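# Stow the cardboard box in the narrow cabinet's top drawer

## Task

Place the cardboard box inside the uppermost drawer of the slim cabinet with three drawers. At the finish every drawer anywhere in the room must be fully closed, the chair must be standing upright, each cabinet must stay roughly where it was, and the robot must not have fallen or be left leaning.

## Robot and tools

ROBOT. A Hello Robot Stretch 4, about 1.6 m tall. It has an omni-wheel base (rim within 0.23 m of the base origin), a lift on a mast, one arm that telescopes forward, a three-axis wrist, and a five-finger hand. There is a single arm, so every joint target is one number under its own name.

FRAMES. Base frame: origin on the floor below the base centre, x ahead, y to the left, z up, metres. hand_pose is reported in it and may be slightly wrong. The odometry frame is the base frame as it was at the start; base_odometry counts wheel turns only (slip counts as travel), heading in rad, left positive, -3.142 to 3.142.

move. One action per call. Keys: base, joints, speeds, pace, contact_limits, or end_of_arm on its own; plus cameras and blocking. base is an offset from where the base last reported itself: {"translate_m": d} forward positive, {"strafe_m": d} left positive (both -2 to 2 m; these two may be combined for a straight diagonal, no turning), or {"rotate_rad": d} counter-clockwise positive, -3.2 to 3.2. joints are absolute targets: lift_m 0 to 1.2 m; arm_m 0 to 0.55 m extension; wrist_yaw_rad -1.134 to 4.276 (0 ahead, + left, 3.14 folded back, above 3.4 risky); wrist_pitch_rad -1.117 to 4.259 (0 level, 1.57 pointing down); wrist_roll_rad -1.117 to 4.259 (0 palm up, 1.57 palm to robot's right, 3.14 palm down). Finger targets hand_little, hand_ring, hand_middle, hand_index, hand_thumb_bend run -1 (curled) to +1 (straight); hand_thumb_turn +1 beside the palm, -1 opposite the fingers. hand_force_limit (-1 to 1, about 0 to 10 N at the fingertip, 15 N for thumb motors) and hand_speed (-0.96 to 1; full speed from +0.48 up) are settings, not motions. Out-of-range targets are clipped and reported. pace: slow, default, fast or max. speeds gives a per-joint top speed (lift, arm, wrist keys) instead. contact_limits, 0 lightest to 1 hardest (default 0.5), for arm_m, lift_m, translate_m, strafe_m, rotate_rad, given only together with that same command; a base limit persists until the next base action. Even at 0 the arm needs a firm shove (15 to 40 N) to stop; for a soft press use 0 and aim 1 to 3 mm beyond contact. {"end_of_arm": "enable_torque"} revives wrist motors that shut off. blocking true (default) waits until everything rests; false returns in about half a second and wait(0) then reports the "earlier move". A new move only replaces the targets it names. cameras: head_camera, head_left_camera, head_right_camera, wrist_camera or all; [] for none; omitted gives all only for an action-free call. An unknown name invalidates the call.

wait(seconds 0 to 10, cameras) lets time pass and returns early once running moves settle. stop brakes everything you started and re-brakes slack wheels; its "stop:" line tells whether they hold. zoom_image(camera, region [x0,y0,x1,y1] pixels, at most 504 per side) enlarges part of the newest image from that camera. show_instructions shows the reference pages. finished_scene ends the scene for good; the result must remain true without the robot.

RESULTS. base_status and joint_status: done, moving, off_target (resting short of target, maybe still pushing), or a stop you did not order: contact_stop (the held-back part goes slack), time_out (after about 14 s, target dropped), limit_stop_at_own_body, limit_stop_at_tilt (lean over 6 degrees; lift, arm and wheels go slack until it eases), torque_fault (wrist motor limp until enable_torque). After such a stop, the remaining move, wait and finished_scene calls of that reply are skipped. on_its_own lists unordered behaviour (slack, held at a target, abnormal servo current). lidar_m: 12 ranges from the base origin, 30-degree sectors starting straight ahead and going counter-clockwise (4th left, 7th behind, 10th right); "-" means nothing seen or closer than 0.25 m; it misses glass and thin legs. wrist_depth_mm: 7x7 median depths, 100 to 2000 mm, "-" for unknown. base_tilt in degrees (forward, right), with up to 3 degrees bias. turned_by_wheels vs turned_by_imu differing by over 0.1 rad over a move suggests a bump or slip. motor_effort in percent with peak in brackets; servo_current in mA for wrist servos. hand_stopped_by gives six words (little, ring, middle, index, thumb_bend, thumb_turn): moving, target, force, stalled or fault; <motor>_load_n is the fingertip force, positive when pushed open; a lost grip shows as load near 0.

HAND GEOMETRY. The hand point sits 0.045 m in front of the palm; its +z runs along the straight fingers, +y out of the palm, +x across toward the little finger. Straight fingers reach 0.06 to 0.07 m past the point. With the thumb turned across, the hand wraps objects 0.035 to 0.065 m thick, handles down to 0.025 m; thumb tip and index pad can pinch a light item up to 0.08 m. The wrist camera juts behind the palm heel and can collide. A finger motor only starts when its target changes by 0.002 or more; it halts at the target or when load reaches hand_force_limit. For gentle grips use hand_speed -0.94 or lower. To squeeze harder, raise the limit and send a more closed target. The start setting is hand_speed -0.8, hand_force_limit 0.

SPEED AND SAFETY. Lift height above 0.2 m slows the base (down to 0.3 m/s at 1.2). Self-collision stops come with the hand over the base and lift under about 0.25 m, or awkward tilt-up plus roll or yaw combinations, especially with the wrist folded back. With a load over 1 kg and arm out past 0.2 m, drive and turn slowly or the robot may tip; keep lift_m contact limit at 0.15 or more per kg carried. Pulling drawers hard, especially with the hand high, can tip the robot. Avoid drops, slams, knocking the chair over, shoving cabinets, ramming fixed things and overloading the fingers. Loose objects may occasionally get nudged by outside forces.

Each tool is called after "Emit:" in YAML: its name, and indented under it one key for each argument.

Reference images:

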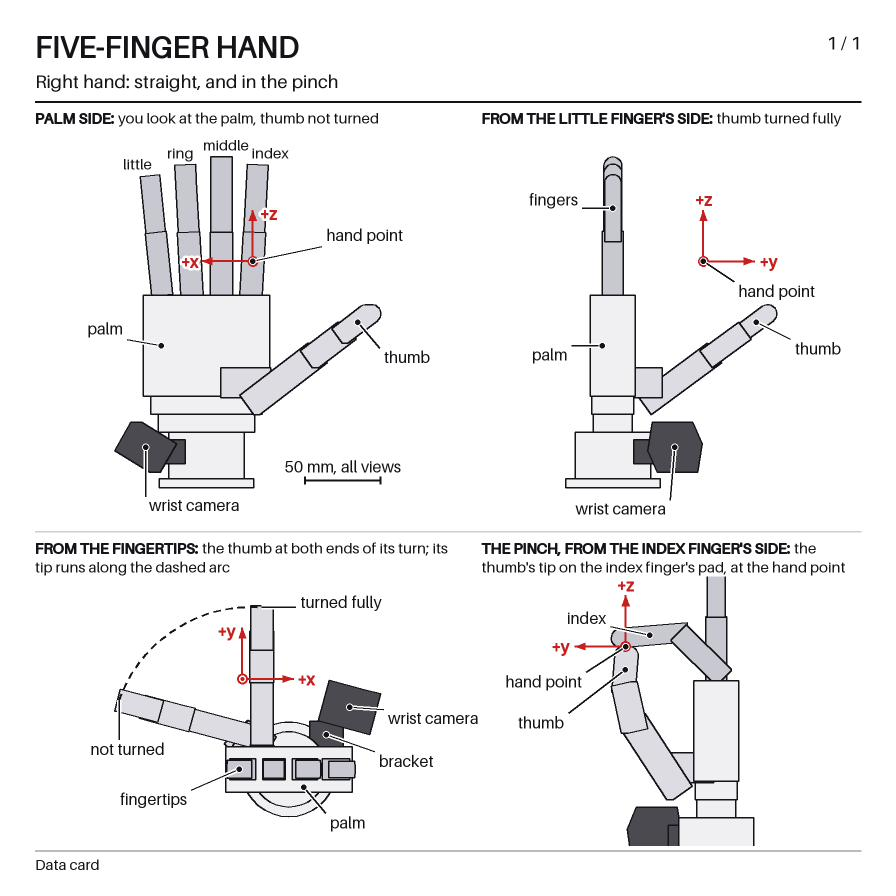

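## Session

Emit:
move:

Scene clock: 0.00 s.
base_odometry: x=+0.000 y=+0.000 heading=+0.000
turned_by_wheels: +0.000
turned_by_imu: +0.000
base_tilt: forward=+0.6 right=+0.8
lidar_m: 1.37 1.93 1.95 2.27 0.99 0.93 2.47 2.05 2.20 1.90 1.68 1.24
base_status: not commanded
joint_positions: lift_m=+0.288 arm_m=+0.000 wrist_yaw_rad=+3.138 wrist_pitch_rad=+0.005 wrist_roll_rad=+0.000 hand_little=+1.000 hand_ring=+1.000 hand_middle=+1.000 hand_index=+1.000 hand_thumb_turn=+1.000 hand_thumb_bend=+1.000 hand_force_limit=+0.000 hand_speed=-0.800
joint_status: not commanded
measured_speeds: all 0
hand_stopped_by: target,target,target,target,target,target
little_load_n: 0.0
ring_load_n: -0.5
middle_load_n: 0.5
index_load_n: 0.0
thumb_bend_load_n: 0.0
thumb_turn_load_n: 0.0
motor_effort: lift_m=+20 arm_m=-5 wheel_0=+0 wheel_1=+0 wheel_2=-1
servo_current: wrist_yaw_rad=39 wrist_pitch_rad=46 wrist_roll_rad=46
hand_pose: x=-0.0504 y=+0.1189 z=+0.5250 quat_wxyz=(-0.498, -0.500, +0.502, +0.500) (m; base frame)
wrist_depth_mm: - - 251 - - - - / - - - - - - - / - - 147 - - - - / - 143 188 - - - - / 216 - - - - - - / 224 1756 1808 1808 - 1863 - / 223 1229 123 117 - - -
pictures: head_camera, head_left_camera, head_right_camera, wrist_camera

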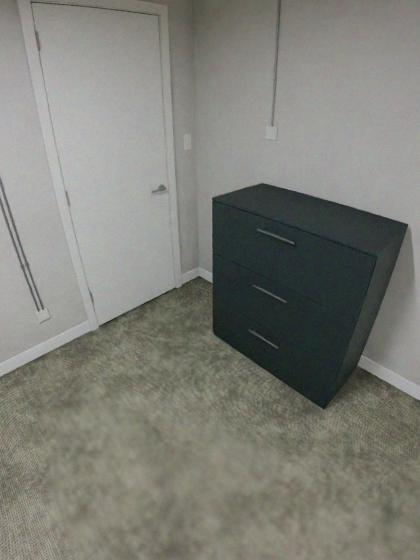

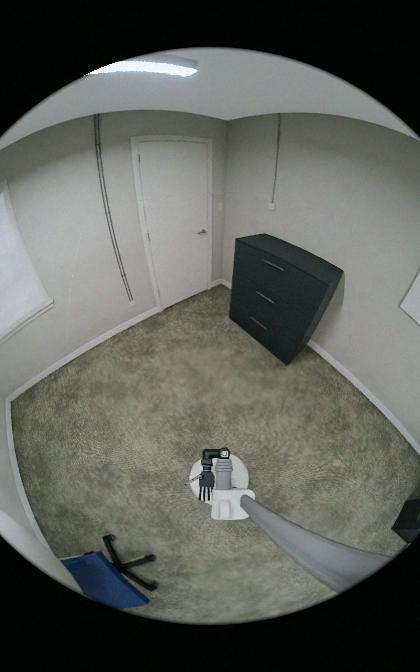

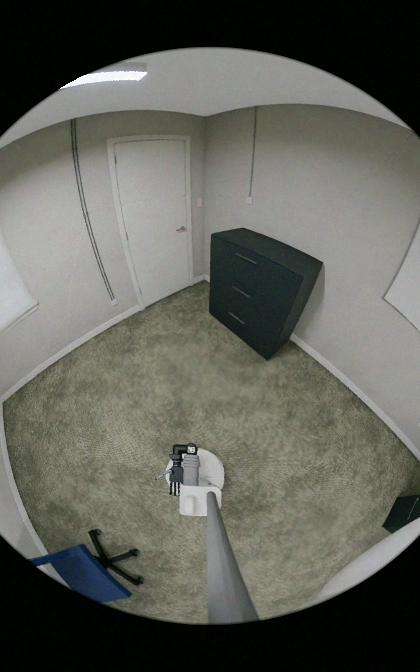

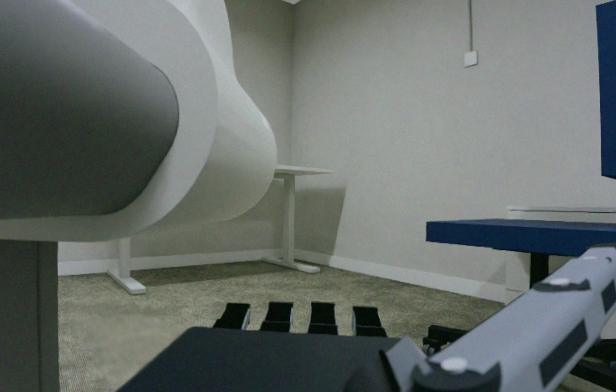

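Emit:
move:
  base: {"rotate_rad": 1.57}
  cameras: ["all"]

Emit:
move:
  base: {"rotate_rad": 1.57}
  cameras: ["all"]

Emit:
move:
  base: {"rotate_rad": 1.57}
  cameras: ["all"]

Scene clock: 2.43 s.
move: done
base_odometry: x=+0.000 y=+0.000 heading=+1.569
turned_by_wheels: +1.569
turned_by_imu: +1.560
base_tilt: forward=+0.6 right=+0.8
lidar_m: 2.28 1.03 0.93 2.28 2.03 2.17 1.93 1.70 1.24 1.41 1.93 1.91
base_status: done
joint_positions: lift_m=+0.288 arm_m=+0.000 wrist_yaw_rad=+3.138 wrist_pitch_rad=+0.005 wrist_roll_rad=+0.000 hand_little=+1.000 hand_ring=+1.000 hand_middle=+1.000 hand_index=+1.000 hand_thumb_turn=+1.000 hand_thumb_bend=+1.000 hand_force_limit=+0.000 hand_speed=-0.800
joint_status: not commanded
measured_speeds: all 0
hand_stopped_by: target,target,target,target,target,target
little_load_n: 0.0
ring_load_n: 0.0
middle_load_n: 0.0
index_load_n: 0.0
thumb_bend_load_n: 0.0
thumb_turn_load_n: 0.0
motor_effort: lift_m=+20(20) arm_m=-5(5) wheel_0=-2(11) wheel_1=-2(11) wheel_2=-3(11)
servo_current: wrist_yaw_rad=46(52) wrist_pitch_rad=52(59) wrist_roll_rad=46(72)
hand_pose: x=-0.0504 y=+0.1189 z=+0.5250 quat_wxyz=(-0.498, -0.500, +0.502, +0.500)
wrist_depth_mm: - - - - - - - / - - - - - - - / - - 152 - - - - / - 143 196 - - - - / 210 - - - - - - / 226 1576 1808 1863 - 1863 - / 227 1229 123 117 - - -
pictures: head_camera, head_left_camera, head_right_camera, wrist_camera

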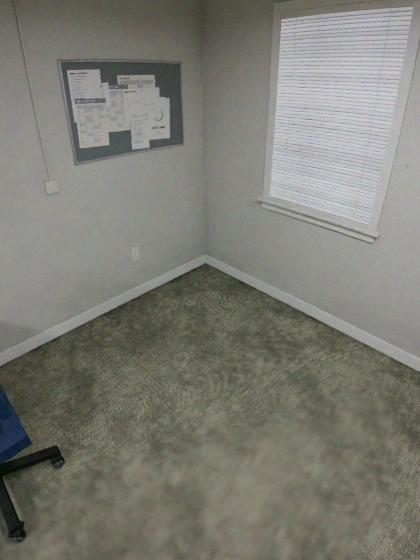

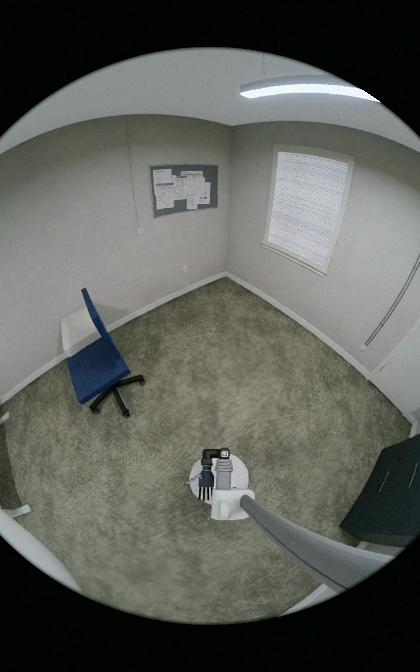

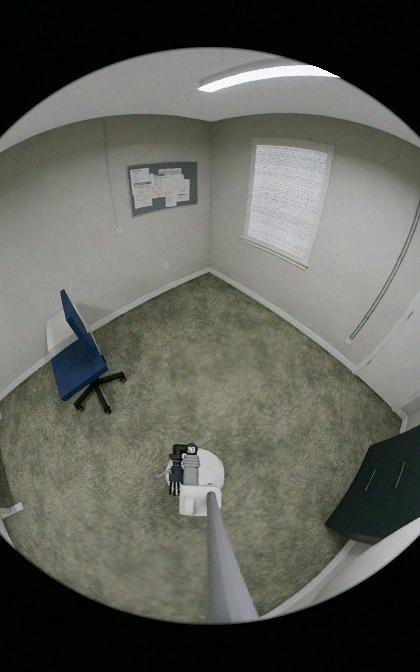

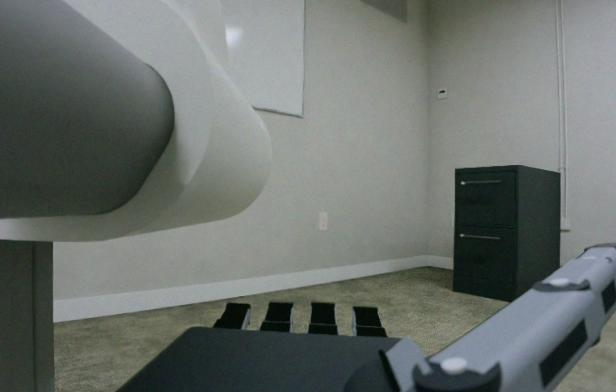

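Scene clock: 4.50 s.
move: done
base_odometry: x=+0.000 y=+0.000 heading=+3.139
turned_by_wheels: +1.569
turned_by_imu: +1.558
base_tilt: forward=+0.6 right=+0.8
lidar_m: 2.29 2.03 2.16 1.94 1.69 1.24 1.38 1.97 1.96 2.31 2.04 0.93
base_status: done
joint_positions: lift_m=+0.288 arm_m=+0.000 wrist_yaw_rad=+3.138 wrist_pitch_rad=+0.005 wrist_roll_rad=+0.000 hand_little=+1.000 hand_ring=+1.000 hand_middle=+1.000 hand_index=+1.000 hand_thumb_turn=+1.000 hand_thumb_bend=+1.000 hand_force_limit=+0.000 hand_speed=-0.800
joint_status: not commanded
measured_speeds: all 0
hand_stopped_by: target,target,target,target,target,target
little_load_n: 0.0
ring_load_n: 0.0
middle_load_n: 0.0
index_load_n: 0.0
thumb_bend_load_n: 0.0
thumb_turn_load_n: 0.0
motor_effort: lift_m=+20(20) arm_m=-5(5) wheel_0=-2(13) wheel_1=-2(12) wheel_2=-3(11)
servo_current: wrist_yaw_rad=39(46) wrist_pitch_rad=39(52) wrist_roll_rad=26(72)
hand_pose: x=-0.0503 y=+0.1189 z=+0.5250 quat_wxyz=(-0.498, -0.500, +0.502, +0.500)
wrist_depth_mm: - - - - - - - / - - - - - - - / - - 153 - - - 1464 / - 143 196 - - - 1430 / 210 1983 - - - - - / 226 1618 1808 208 - - - / 226 1229 123 117 - - -
pictures: head_camera, head_left_camera, head_right_camera, wrist_camera

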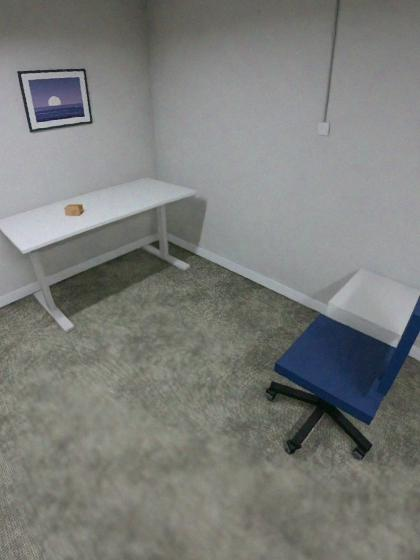

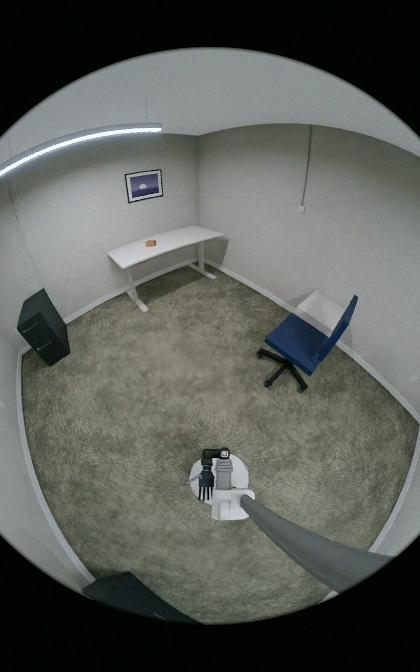

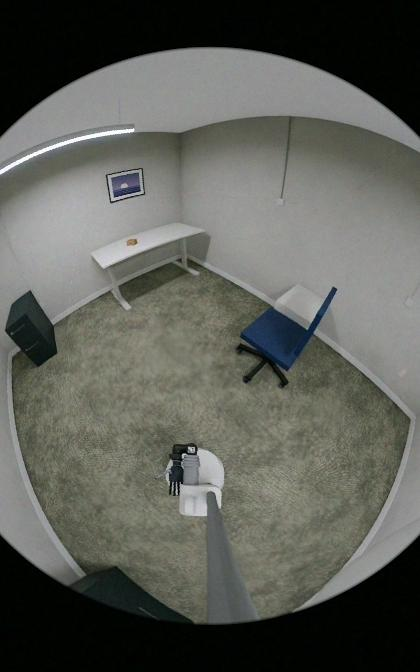

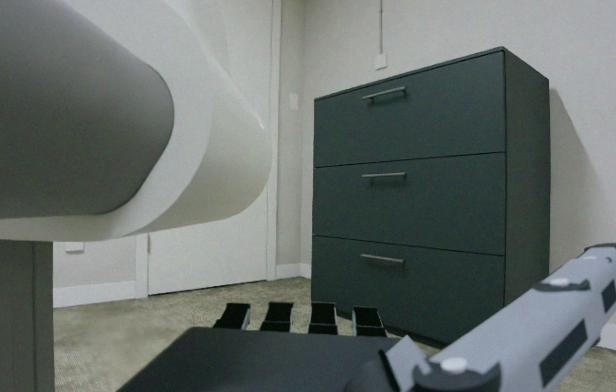

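Scene clock: 6.57 s.
move: done
base_odometry: x=+0.000 y=+0.000 heading=-1.575
turned_by_wheels: +1.569
turned_by_imu: +1.558
base_tilt: forward=+0.6 right=+0.7
lidar_m: 1.95 1.67 1.25 1.36 1.91 1.93 2.29 2.06 0.98 2.32 2.02 2.18
base_status: done
joint_positions: lift_m=+0.288 arm_m=+0.000 wrist_yaw_rad=+3.138 wrist_pitch_rad=+0.005 wrist_roll_rad=+0.000 hand_little=+1.000 hand_ring=+1.000 hand_middle=+1.000 hand_index=+1.000 hand_thumb_turn=+1.000 hand_thumb_bend=+1.000 hand_force_limit=+0.000 hand_speed=-0.800
joint_status: not commanded
measured_speeds: all 0
hand_stopped_by: target,target,target,target,target,target
little_load_n: 0.0
ring_load_n: 0.0
middle_load_n: 0.0
index_load_n: 0.0
thumb_bend_load_n: 0.0
thumb_turn_load_n: 0.0
motor_effort: lift_m=+20(20) arm_m=-5(5) wheel_0=-2(11) wheel_1=-2(11) wheel_2=-3(11)
servo_current: wrist_yaw_rad=33(52) wrist_pitch_rad=52(52) wrist_roll_rad=59(72)
hand_pose: x=-0.0503 y=+0.1189 z=+0.5250 quat_wxyz=(-0.498, -0.500, +0.502, +0.500)
wrist_depth_mm: - - - - - 1921 - / - - - - - 1921 - / - - 152 - - 1921 - / - 143 196 - - - - / 209 - - - - - - / 227 1756 1808 1863 - 1921 - / 225 1229 123 117 - - -
pictures: head_camera, head_left_camera, head_right_camera, wrist_camera

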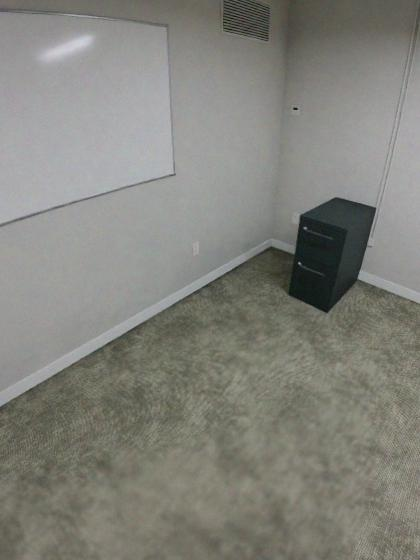

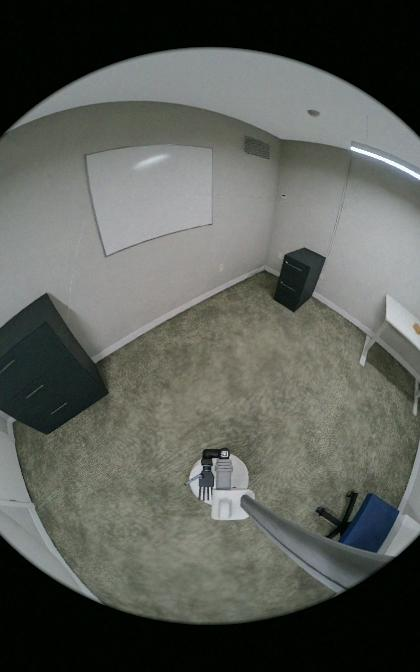

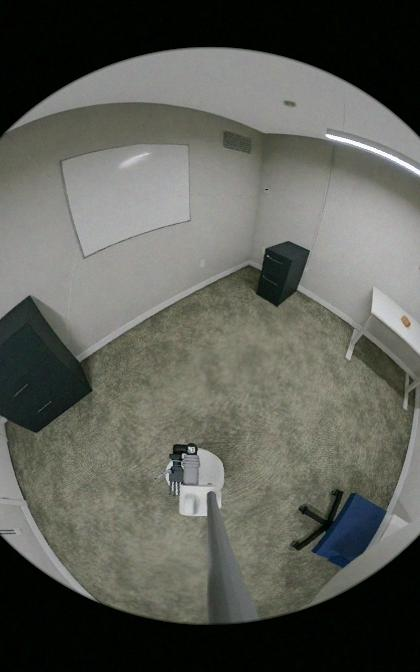

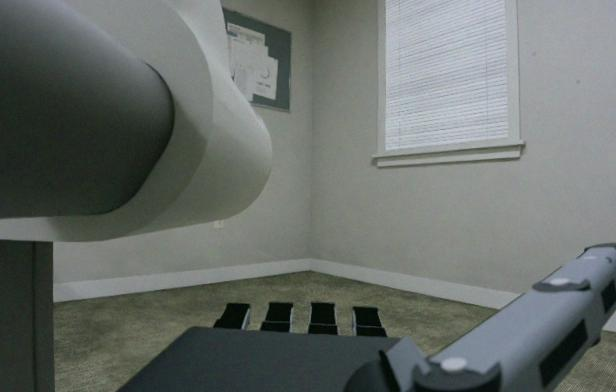

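Emit:
zoom_image:
  camera: "head_camera"
  region: [260, 170, 400, 330]

Emit:
move:
  base: {"rotate_rad": -2.0}
  cameras: ["all"]

Scaled by 3.150 from the camera's image (finer frame: 1200x1600).

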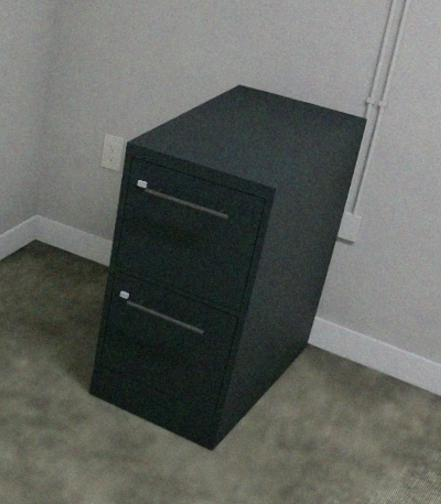

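Scene clock: 9.13 s.
move: done
base_odometry: x=+0.000 y=+0.000 heading=+2.709
turned_by_wheels: -2.000
turned_by_imu: -1.987
base_tilt: forward=+0.6 right=+0.7
lidar_m: 0.94 2.16 2.03 2.18 1.82 1.67 1.26 1.51 1.95 1.97 2.21 0.95
base_status: done
joint_positions: lift_m=+0.288 arm_m=+0.000 wrist_yaw_rad=+3.138 wrist_pitch_rad=+0.005 wrist_roll_rad=+0.000 hand_little=+1.000 hand_ring=+1.000 hand_middle=+1.000 hand_index=+1.000 hand_thumb_turn=+1.000 hand_thumb_bend=+1.000 hand_force_limit=+0.000 hand_speed=-0.800
joint_status: not commanded
measured_speeds: all 0
hand_stopped_by: target,target,target,target,target,target
little_load_n: 0.0
ring_load_n: 0.0
middle_load_n: 0.0
index_load_n: 0.0
thumb_bend_load_n: 0.0
thumb_turn_load_n: 0.0
motor_effort: lift_m=+20(20) arm_m=-5(6) wheel_0=+2(15) wheel_1=+2(11) wheel_2=+1(11)
servo_current: wrist_yaw_rad=39(52) wrist_pitch_rad=46(52) wrist_roll_rad=52(65)
hand_pose: x=-0.0503 y=+0.1189 z=+0.5250 quat_wxyz=(-0.498, -0.500, +0.502, +0.500)
wrist_depth_mm: - - - - - - - / - - - - - - - / - - 153 - - - - / - 143 196 - - - - / 209 - - - 1808 - - / 226 1708 182 183 1537 - - / 226 1229 123 117 - - -
pictures: head_camera, head_left_camera, head_right_camera, wrist_camera

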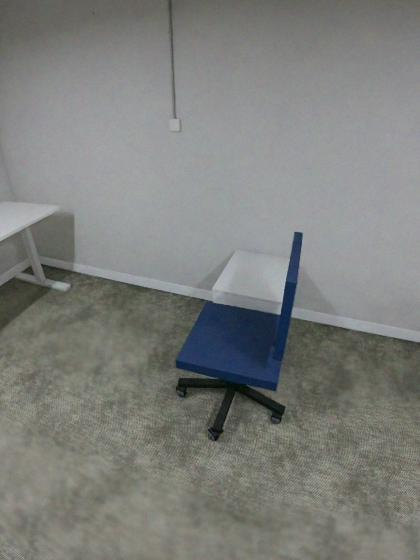

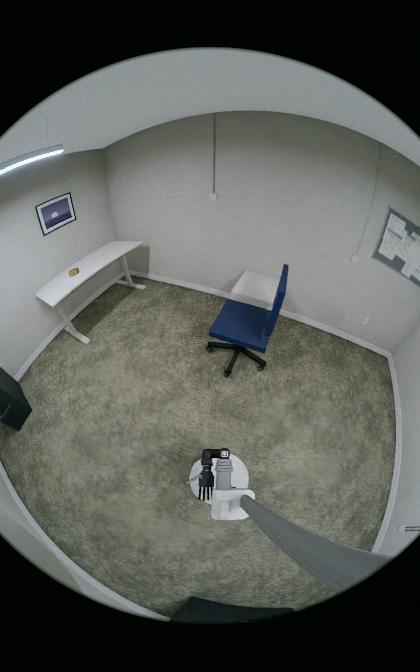

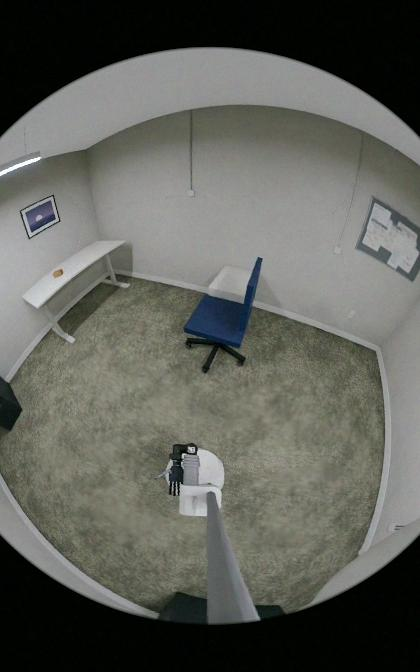

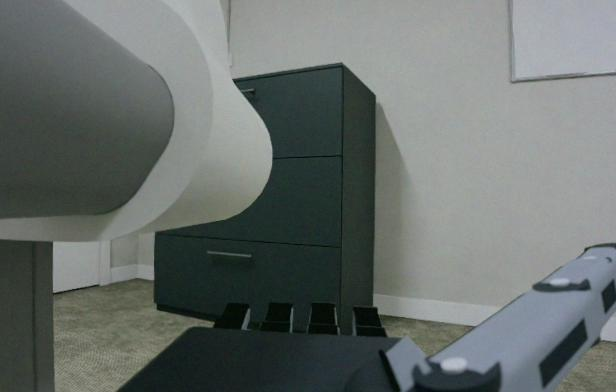

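Emit:
zoom_image:
  camera: "head_camera"
  region: [150, 220, 340, 460]

Emit:
zoom_image:
  camera: "head_left_camera"
  region: [20, 220, 170, 350]

Scaled by 2.100 from the camera's image (finer frame: 1200x1600).

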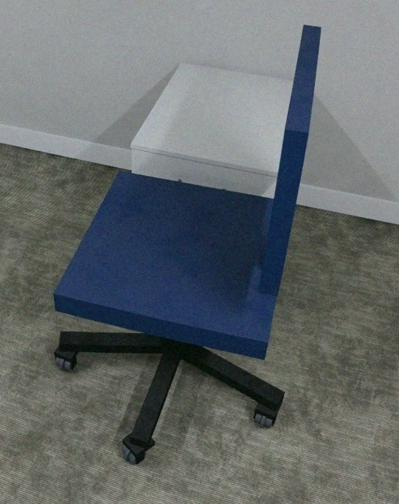

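Scaled by 3.360 from the camera's image (finer frame: 600x960).

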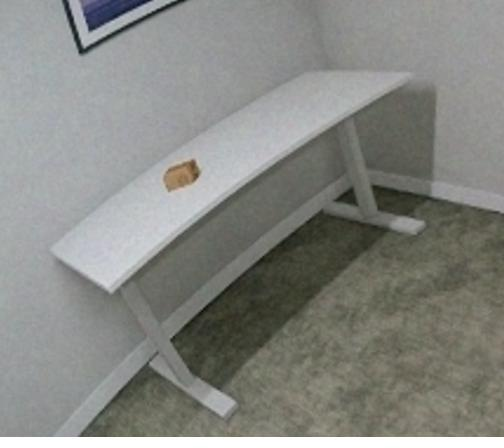

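Emit:
move:
  base: {"rotate_rad": -1.98}
  joints: {"lift_m": 0.6, "wrist_yaw_rad": 0.0, "wrist_roll_rad": 0.0}
  cameras: ["all"]

Emit:
move:
  base: {"translate_m": -1.1, "strafe_m": 0.4}
  cameras: ["all"]

Scene clock: 14.93 s.
move: done
base_odometry: x=+0.000 y=+0.000 heading=+0.729
turned_by_wheels: -1.980
turned_by_imu: -1.966
base_tilt: forward=+0.6 right=+0.8
lidar_m: 1.91 1.98 2.10 0.97 0.92 2.06 2.02 2.21 1.77 1.31 1.24 1.69
base_status: done
joint_positions: lift_m=+0.600 arm_m=+0.000 wrist_yaw_rad=+0.002 wrist_pitch_rad=+0.005 wrist_roll_rad=+0.000 hand_little=+1.000 hand_ring=+1.000 hand_middle=+1.000 hand_index=+1.000 hand_thumb_turn=+1.000 hand_thumb_bend=+1.000 hand_force_limit=+0.000 hand_speed=-0.800
joint_status: all done
measured_speeds: all 0
hand_stopped_by: target,target,target,target,target,target
little_load_n: 0.0
ring_load_n: 0.0
middle_load_n: 0.0
index_load_n: 0.0
thumb_bend_load_n: 0.0
thumb_turn_load_n: 0.0
motor_effort: lift_m=+26(30) arm_m=-5(5) wheel_0=+2(13) wheel_1=+2(10) wheel_2=+2(10)
servo_current: wrist_yaw_rad=39(137) wrist_pitch_rad=52(52) wrist_roll_rad=59(72)
hand_pose: x=+0.3929 y=-0.1179 z=+0.8370 quat_wxyz=(+0.498, +0.501, +0.502, +0.499)
wrist_depth_mm: 1808 1756 1708 - - - - / 1756 1756 1756 - - 1661 - / 1808 1808 1756 - - 1618 - / 1756 1756 1808 - - 1661 - / - - - - - 1661 - / - - - 183 1661 1661 - / 1661 - 123 117 - - -
pictures: head_camera, head_left_camera, head_right_camera, wrist_camera
wrist_camera: T_world_to_cam=[[0.0299, -0.99839, 0.04821, -0.13963], [0.0334, -0.04721, -0.99833, 0.82157], [0.99899, 0.03146, 0.03194, -0.25411]] pos_world=[0.23059, -0.09263, 0.83504]

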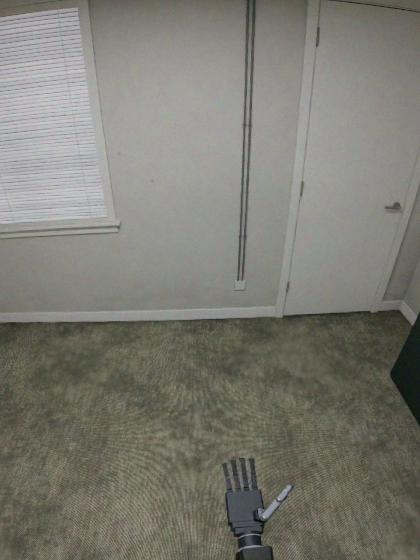

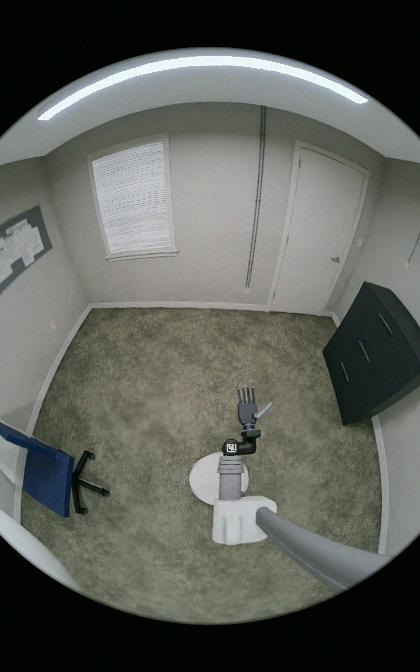

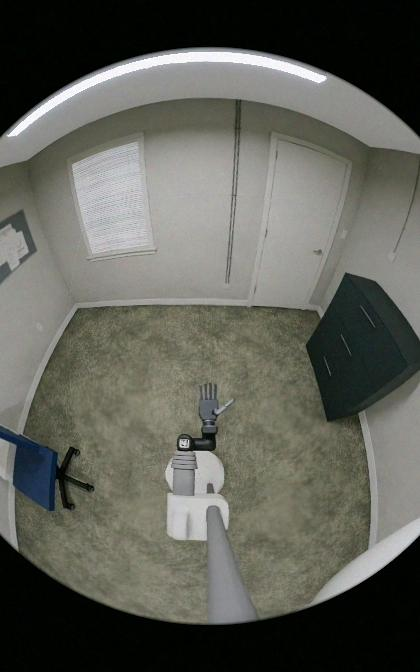

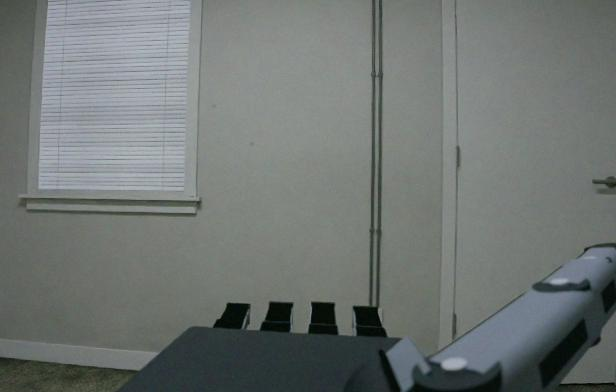

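Scene clock: 20.23 s.
move: done
base_odometry: x=-1.087 y=-0.435 heading=+0.729
turned_by_wheels: +0.000
turned_by_imu: +0.002
base_tilt: forward=+0.6 right=+0.8
lidar_m: 2.98 0.79 0.79 1.64 1.27 0.93 0.87 1.50 1.47 2.07 2.12 2.27
base_status: done
joint_positions: lift_m=+0.600 arm_m=+0.000 wrist_yaw_rad=+0.002 wrist_pitch_rad=+0.005 wrist_roll_rad=+0.000 hand_little=+1.000 hand_ring=+1.000 hand_middle=+1.000 hand_index=+1.000 hand_thumb_turn=+1.000 hand_thumb_bend=+1.000 hand_force_limit=+0.000 hand_speed=-0.800
joint_status: not commanded
measured_speeds: all 0
hand_stopped_by: target,target,target,target,target,target
little_load_n: 0.0
ring_load_n: 0.0
middle_load_n: 0.0
index_load_n: 0.0
thumb_bend_load_n: 0.0
thumb_turn_load_n: 0.0
motor_effort: lift_m=+25(26) arm_m=-6(6) wheel_0=-5(17) wheel_1=-1(7) wheel_2=+3(15)
servo_current: wrist_yaw_rad=46(59) wrist_pitch_rad=46(52) wrist_roll_rad=52(78)
hand_pose: x=+0.3929 y=-0.1179 z=+0.8370 quat_wxyz=(+0.498, +0.501, +0.502, +0.499)
wrist_depth_mm: - - - - - - - / - - - - - - - / - - - - - - - / - - - - - - - / - - - - - - - / - - - - - - - / 1756 1921 122 117 - - -
pictures: head_camera, head_left_camera, head_right_camera, wrist_camera
wrist_camera: T_world_to_cam=[[0.0299, -0.99839, 0.04821, -0.13964], [0.0334, -0.04721, -0.99833, 0.82167], [0.99899, 0.03146, 0.03194, -0.25412]] pos_world=[0.23059, -0.09263, 0.83514]

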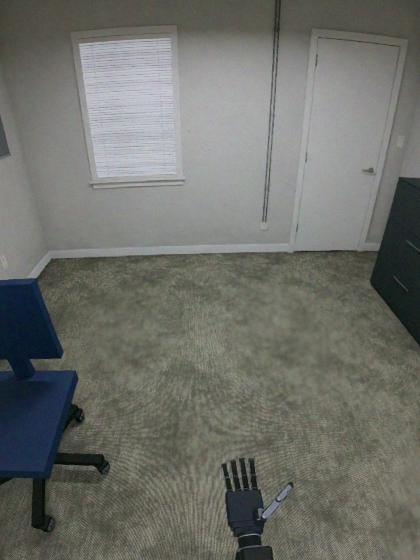

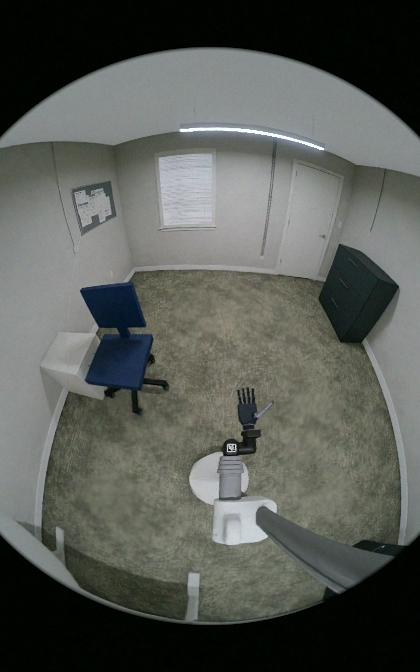

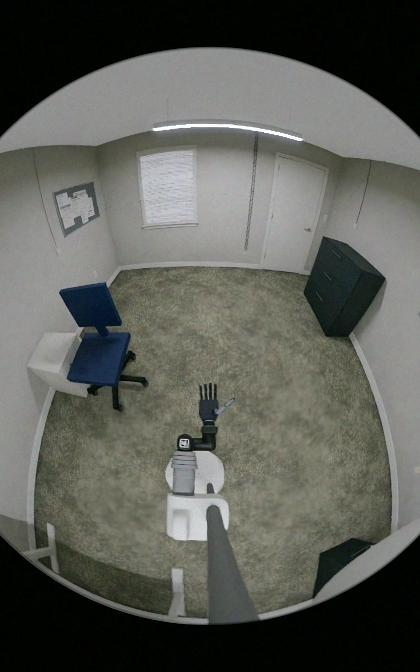

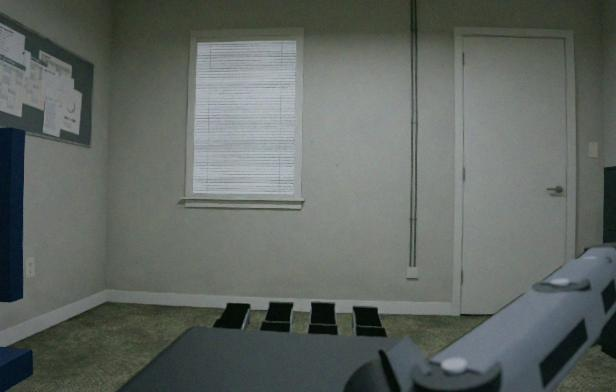

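Emit:
move:
  joints: {"wrist_pitch_rad": 1.57, "wrist_roll_rad": 3.14, "hand_thumb_turn": -1.0}

Emit:
move:
  base: {"strafe_m": 0.85}
  cameras: ["all"]

Scene clock: 26.93 s.
move: done
base_odometry: x=-1.087 y=-0.435 heading=+0.729
turned_by_wheels: +0.000
turned_by_imu: +0.000
base_tilt: forward=+0.6 right=+0.8
lidar_m: 2.99 0.82 0.79 1.64 1.28 0.93 0.89 1.47 1.45 2.08 2.12 2.26
base_status: not commanded
joint_positions: lift_m=+0.600 arm_m=+0.000 wrist_yaw_rad=+0.001 wrist_pitch_rad=+1.569 wrist_roll_rad=+3.137 hand_little=+1.000 hand_ring=+1.000 hand_middle=+1.000 hand_index=+1.000 hand_thumb_turn=-1.000 hand_thumb_bend=+1.000 hand_force_limit=+0.000 hand_speed=-0.800
joint_status: all done
measured_speeds: all 0
hand_stopped_by: target,target,target,target,target,target
little_load_n: 0.0
ring_load_n: 0.0
middle_load_n: 0.0
index_load_n: 0.0
thumb_bend_load_n: 0.0
thumb_turn_load_n: 0.0
motor_effort: lift_m=+25(26) arm_m=-5(6) wheel_0=-5(5) wheel_1=-1(1) wheel_2=+4(4)
servo_current: wrist_yaw_rad=39(52) wrist_pitch_rad=52(59) wrist_roll_rad=39(150)
hand_pose: x=+0.1112 y=-0.0569 z=+0.5563 quat_wxyz=(-0.001, +0.709, -0.705, +0.001)
wrist_depth_mm: 741 741 732 508 508 699 707 / 732 732 732 504 500 496 699 / 741 723 723 508 - 492 699 / 732 723 715 504 - 496 699 / 723 723 715 707 - 691 691 / 723 715 715 707 - 691 691 / 723 723 122 116 - - 691
pictures: none

Scene clock: 31.10 s.
move: done
base_odometry: x=-1.653 y=+0.199 heading=+0.729
turned_by_wheels: +0.000
turned_by_imu: -0.003
base_tilt: forward=+0.6 right=+0.8
lidar_m: 0.49 0.53 0.79 0.80 0.83 0.93 0.88 0.94 2.16 2.94 2.84 0.57
base_status: done
joint_positions: lift_m=+0.600 arm_m=+0.000 wrist_yaw_rad=+0.001 wrist_pitch_rad=+1.569 wrist_roll_rad=+3.137 hand_little=+1.000 hand_ring=+1.000 hand_middle=+1.000 hand_index=+1.000 hand_thumb_turn=-1.000 hand_thumb_bend=+1.000 hand_force_limit=+0.000 hand_speed=-0.800
joint_status: not commanded
measured_speeds: all 0
hand_stopped_by: target,target,target,target,target,target
little_load_n: 0.0
ring_load_n: 0.0
middle_load_n: 0.0
index_load_n: 0.0
thumb_bend_load_n: 0.0
thumb_turn_load_n: 0.0
motor_effort: lift_m=+25(26) arm_m=-5(6) wheel_0=-4(22) wheel_1=+4(16) wheel_2=+1(4)
servo_current: wrist_yaw_rad=39(52) wrist_pitch_rad=39(52) wrist_roll_rad=59(78)
hand_pose: x=+0.1112 y=-0.0569 z=+0.5563 quat_wxyz=(-0.001, +0.709, -0.705, +0.001)
wrist_depth_mm: 741 732 732 500 500 504 699 / 741 732 723 500 496 496 691 / 732 732 715 500 - 492 699 / 732 732 715 504 - 492 691 / 732 715 715 707 - 699 691 / 732 715 715 707 - 699 691 / 723 723 122 116 - - 683
pictures: head_camera, head_left_camera, head_right_camera, wrist_camera
wrist_camera: T_world_to_cam=[[-0.05374, 0.99816, -0.0281, 0.10861], [0.99797, 0.05272, -0.03585, -0.08334], [-0.0343, -0.02997, -0.99896, 0.71928]] pos_world=[0.11368, -0.08246, 0.7186]

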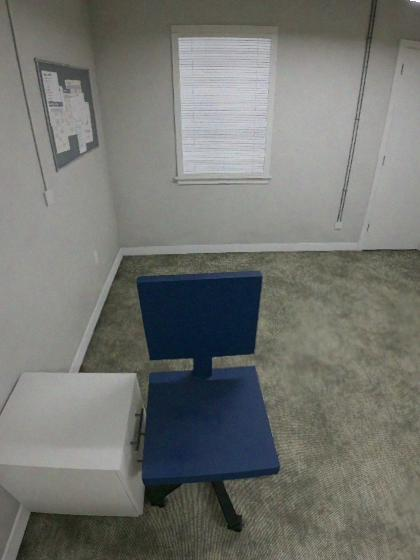

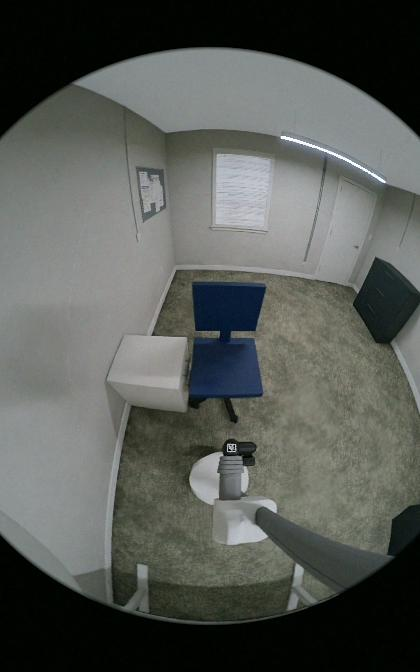

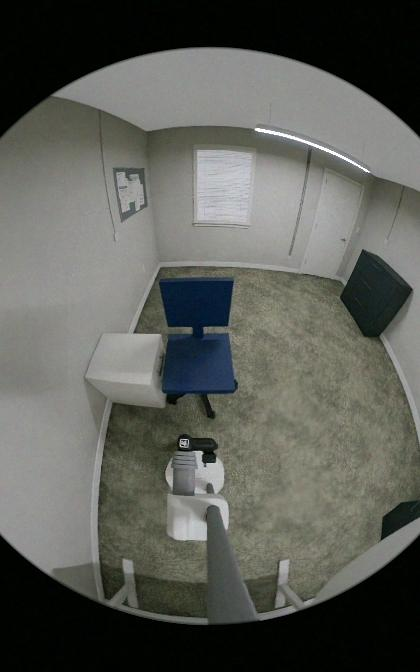

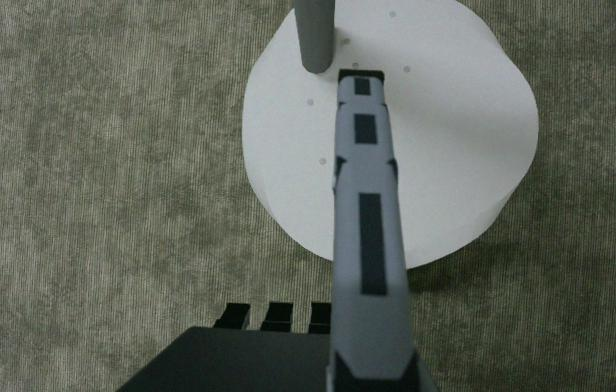

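Emit:
move:
  base: {"strafe_m": 0.04}
  joints: {"arm_m": 0.2}

Emit:
move:
  joints: {"lift_m": 0.41}

Emit:
move:
  base: {"translate_m": 0.13}
  pace: "slow"
  cameras: ["all"]

Scene clock: 33.83 s.
move: done
base_odometry: x=-1.679 y=+0.229 heading=+0.729
turned_by_wheels: +0.000
turned_by_imu: -0.001
base_tilt: forward=+0.6 right=+0.8
lidar_m: 0.53 0.49 0.78 0.76 0.81 0.94 0.88 0.96 2.16 2.96 2.86 0.55
base_status: done
joint_positions: lift_m=+0.600 arm_m=+0.200 wrist_yaw_rad=+0.001 wrist_pitch_rad=+1.569 wrist_roll_rad=+3.138 hand_little=+1.000 hand_ring=+1.000 hand_middle=+1.000 hand_index=+1.000 hand_thumb_turn=-1.000 hand_thumb_bend=+1.000 hand_force_limit=+0.000 hand_speed=-0.800
joint_status: all done
measured_speeds: all 0
hand_stopped_by: target,target,target,target,target,target
little_load_n: 0.0
ring_load_n: 0.5
middle_load_n: 0.0
index_load_n: 0.0
thumb_bend_load_n: 0.0
thumb_turn_load_n: 0.0
motor_effort: lift_m=+25(26) arm_m=+6(12) wheel_0=-5(15) wheel_1=+5(15) wheel_2=+0(2)
servo_current: wrist_yaw_rad=46(52) wrist_pitch_rad=46(52) wrist_roll_rad=59(78)
hand_pose: x=+0.3109 y=-0.0569 z=+0.5563 quat_wxyz=(-0.001, +0.709, -0.705, +0.001)
wrist_depth_mm: 732 732 732 508 496 492 699 / 741 732 723 504 500 508 691 / 741 732 723 715 - 691 699 / 732 723 707 707 - 699 691 / 723 723 715 715 - 699 691 / 723 723 707 640 - 691 691 / 723 715 123 116 - - -
pictures: none

Scene clock: 35.70 s.
move: done
base_odometry: x=-1.679 y=+0.229 heading=+0.729
turned_by_wheels: +0.000
turned_by_imu: +0.000
base_tilt: forward=+0.7 right=+0.8
lidar_m: 0.53 0.53 0.75 0.76 0.82 0.95 0.87 0.94 2.19 2.97 2.86 0.58
base_status: not commanded
joint_positions: lift_m=+0.410 arm_m=+0.200 wrist_yaw_rad=+0.001 wrist_pitch_rad=+1.569 wrist_roll_rad=+3.138 hand_little=+1.000 hand_ring=+1.000 hand_middle=+1.000 hand_index=+1.000 hand_thumb_turn=-1.000 hand_thumb_bend=+1.000 hand_force_limit=+0.000 hand_speed=-0.800
joint_status: all done
measured_speeds: all 0
hand_stopped_by: target,target,target,target,target,target
little_load_n: 0.0
ring_load_n: 0.0
middle_load_n: 0.0
index_load_n: 0.0
thumb_bend_load_n: 0.0
thumb_turn_load_n: 0.0
motor_effort: lift_m=+16(23) arm_m=+7(7) wheel_0=-5(5) wheel_1=+5(5) wheel_2=+0(1)
servo_current: wrist_yaw_rad=39(52) wrist_pitch_rad=39(52) wrist_roll_rad=59(72)
hand_pose: x=+0.3109 y=-0.0569 z=+0.3671 quat_wxyz=(-0.001, +0.709, -0.705, +0.001)
wrist_depth_mm: 544 539 530 315 310 310 315 / 544 535 530 480 315 392 512 / 539 535 530 521 - 512 508 / 539 535 525 521 - 512 508 / 535 530 525 521 - 512 508 / 530 530 525 517 - 504 504 / 530 530 123 116 - - 504
pictures: none

Scene clock: 38.30 s.
move: done
base_odometry: x=-1.582 y=+0.315 heading=+0.729
turned_by_wheels: +0.000
turned_by_imu: +0.000
base_tilt: forward=+0.6 right=+0.8
lidar_m: 0.41 0.42 0.59 0.77 0.82 1.07 1.01 1.10 2.26 2.96 2.80 0.41
base_status: done
joint_positions: lift_m=+0.410 arm_m=+0.200 wrist_yaw_rad=+0.001 wrist_pitch_rad=+1.569 wrist_roll_rad=+3.138 hand_little=+1.000 hand_ring=+1.000 hand_middle=+1.000 hand_index=+1.000 hand_thumb_turn=-1.000 hand_thumb_bend=+1.000 hand_force_limit=+0.000 hand_speed=-0.800
joint_status: not commanded
measured_speeds: all 0
hand_stopped_by: target,target,target,target,target,target
little_load_n: 0.0
ring_load_n: 0.0
middle_load_n: 0.0
index_load_n: 0.0
thumb_bend_load_n: 0.0
thumb_turn_load_n: 0.0
motor_effort: lift_m=+16(16) arm_m=+6(7) wheel_0=+4(13) wheel_1=+4(11) wheel_2=-7(13)
servo_current: wrist_yaw_rad=46(52) wrist_pitch_rad=46(52) wrist_roll_rad=59(65)
hand_pose: x=+0.3109 y=-0.0569 z=+0.3671 quat_wxyz=(-0.001, +0.709, -0.705, +0.001)
wrist_depth_mm: 544 539 530 315 310 309 315 / 544 535 530 477 315 392 512 / 539 535 530 525 - 512 512 / 544 530 525 521 - 512 508 / 535 535 525 521 - 508 508 / 530 525 521 208 - 508 504 / 530 525 123 117 - - 399
pictures: head_camera, head_left_camera, head_right_camera, wrist_camera
wrist_camera: T_world_to_cam=[[-0.05323, 0.99819, -0.02812, 0.11388], [0.99799, 0.05221, -0.03583, -0.28947], [-0.03429, -0.02997, -0.99896, 0.53712]] pos_world=[0.31338, -0.08246, 0.5294]

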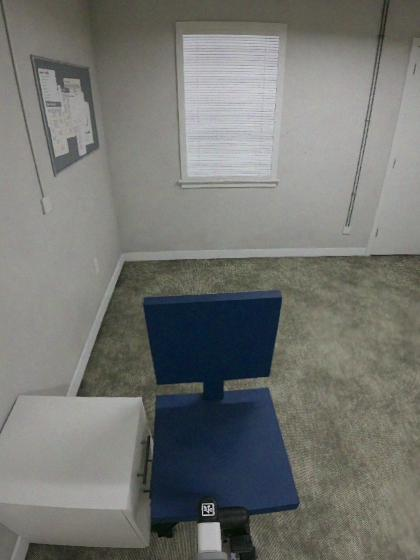

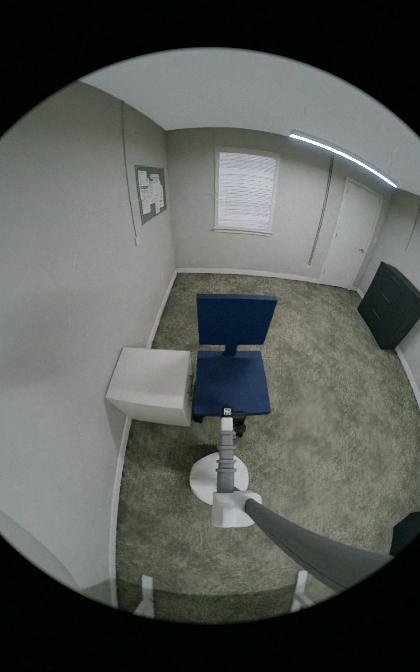

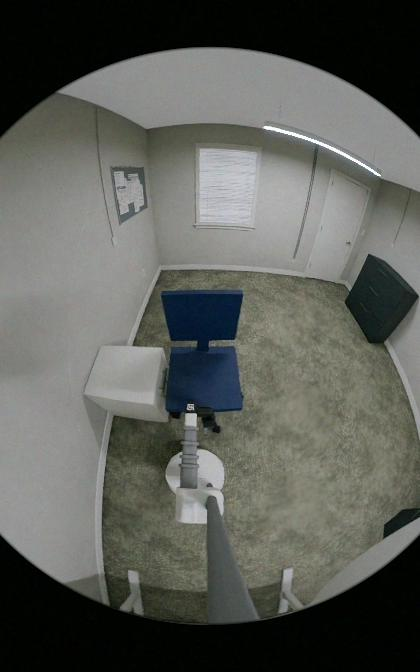

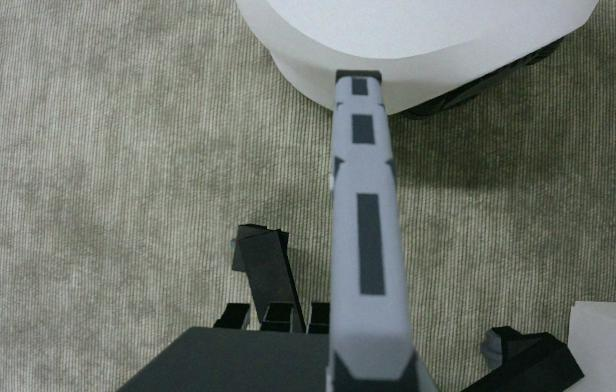

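Emit:
move:
  base: {"translate_m": 0.15}
  pace: "slow"
  cameras: ["head_camera", "head_right_camera"]

Scene clock: 43.60 s.
move: done
base_odometry: x=-1.471 y=+0.415 heading=+0.729
turned_by_wheels: +0.000
turned_by_imu: -0.001
base_tilt: forward=+0.6 right=+0.7
lidar_m: 0.36 0.36 0.38 0.77 0.79 1.15 1.16 1.23 2.35 2.98 2.73 0.36
base_status: done
joint_positions: lift_m=+0.410 arm_m=+0.200 wrist_yaw_rad=-0.005 wrist_pitch_rad=+1.578 wrist_roll_rad=+3.139 hand_little=+1.000 hand_ring=+1.000 hand_middle=+1.000 hand_index=+1.000 hand_thumb_turn=-1.000 hand_thumb_bend=+1.000 hand_force_limit=+0.000 hand_speed=-0.800
joint_status: not commanded
measured_speeds: all 0
hand_stopped_by: target,target,target,target,target,target
little_load_n: 0.0
ring_load_n: 0.0
middle_load_n: 0.0
index_load_n: 0.0
thumb_bend_load_n: 0.0
thumb_turn_load_n: 0.0
motor_effort: lift_m=+16(16) arm_m=+6(7) wheel_0=+5(12) wheel_1=+4(12) wheel_2=-13(19)
servo_current: wrist_yaw_rad=52(52) wrist_pitch_rad=52(65) wrist_roll_rad=52(78)
hand_pose: x=+0.3086 y=-0.0565 z=+0.3676 quat_wxyz=(+0.003, +0.707, -0.708, -0.003)
wrist_depth_mm: 564 559 544 327 322 320 325 / 559 549 549 345 322 329 525 / 544 539 539 530 - 521 521 / 539 539 535 530 - 517 512 / 535 530 525 521 - 512 508 / 530 521 517 208 - 504 500 / 521 517 123 116 - - 397

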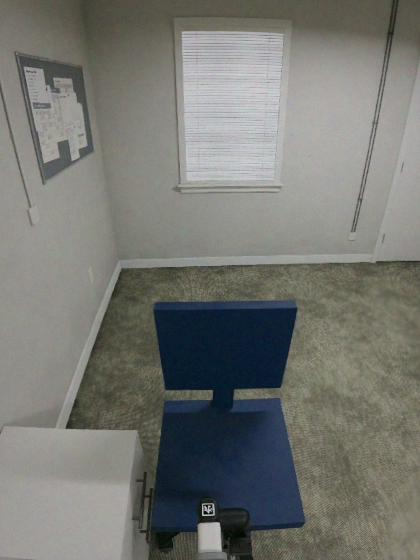

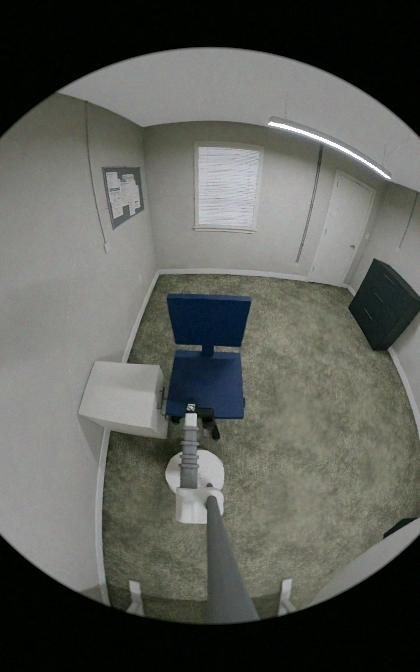

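Emit:
move:
  base: {"translate_m": 0.6, "strafe_m": -0.05}
  pace: "slow"
  cameras: ["head_camera", "head_right_camera"]

Scene clock: 51.07 s.
move: done
base_odometry: x=-0.991 y=+0.777 heading=+0.729
turned_by_wheels: +0.000
turned_by_imu: -0.004
base_tilt: forward=+0.6 right=+0.8
lidar_m: 0.36 0.39 0.29 0.25 0.27 0.43 1.78 1.83 2.67 2.48 2.51 0.32
base_status: done
joint_positions: lift_m=+0.410 arm_m=+0.200 wrist_yaw_rad=-0.005 wrist_pitch_rad=+1.578 wrist_roll_rad=+3.139 hand_little=+1.000 hand_ring=+1.000 hand_middle=+1.000 hand_index=+1.000 hand_thumb_turn=-1.000 hand_thumb_bend=+1.000 hand_force_limit=+0.000 hand_speed=-0.800
joint_status: not commanded
measured_speeds: all 0
hand_stopped_by: target,target,target,target,target,target
little_load_n: 0.0
ring_load_n: 0.0
middle_load_n: 0.0
index_load_n: 0.0
thumb_bend_load_n: -0.5
thumb_turn_load_n: 0.5
motor_effort: lift_m=+16(16) arm_m=+6(7) wheel_0=+8(14) wheel_1=+4(9) wheel_2=-13(19)
servo_current: wrist_yaw_rad=46(59) wrist_pitch_rad=59(65) wrist_roll_rad=26(85)
hand_pose: x=+0.3086 y=-0.0565 z=+0.3676 quat_wxyz=(+0.003, +0.707, -0.708, -0.003)
wrist_depth_mm: 564 554 549 325 322 320 325 / 554 549 544 343 320 327 521 / 544 539 535 530 - 521 521 / 539 535 525 530 - 517 517 / 539 530 525 521 - 508 508 / 530 525 517 208 - 504 500 / 525 517 123 116 - - 397

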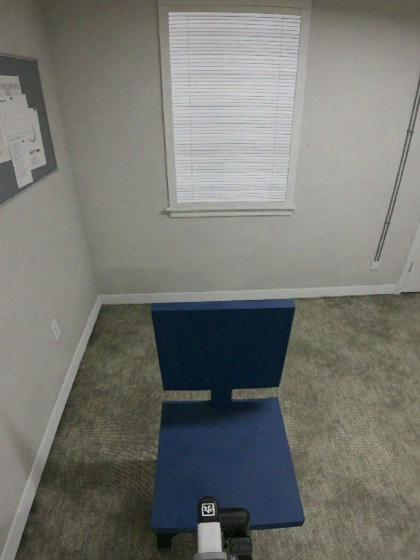

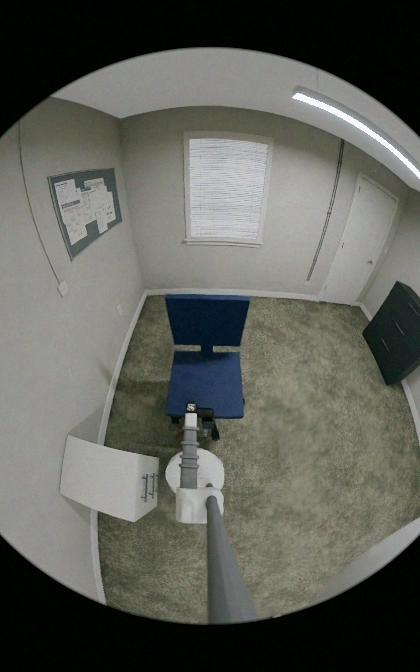

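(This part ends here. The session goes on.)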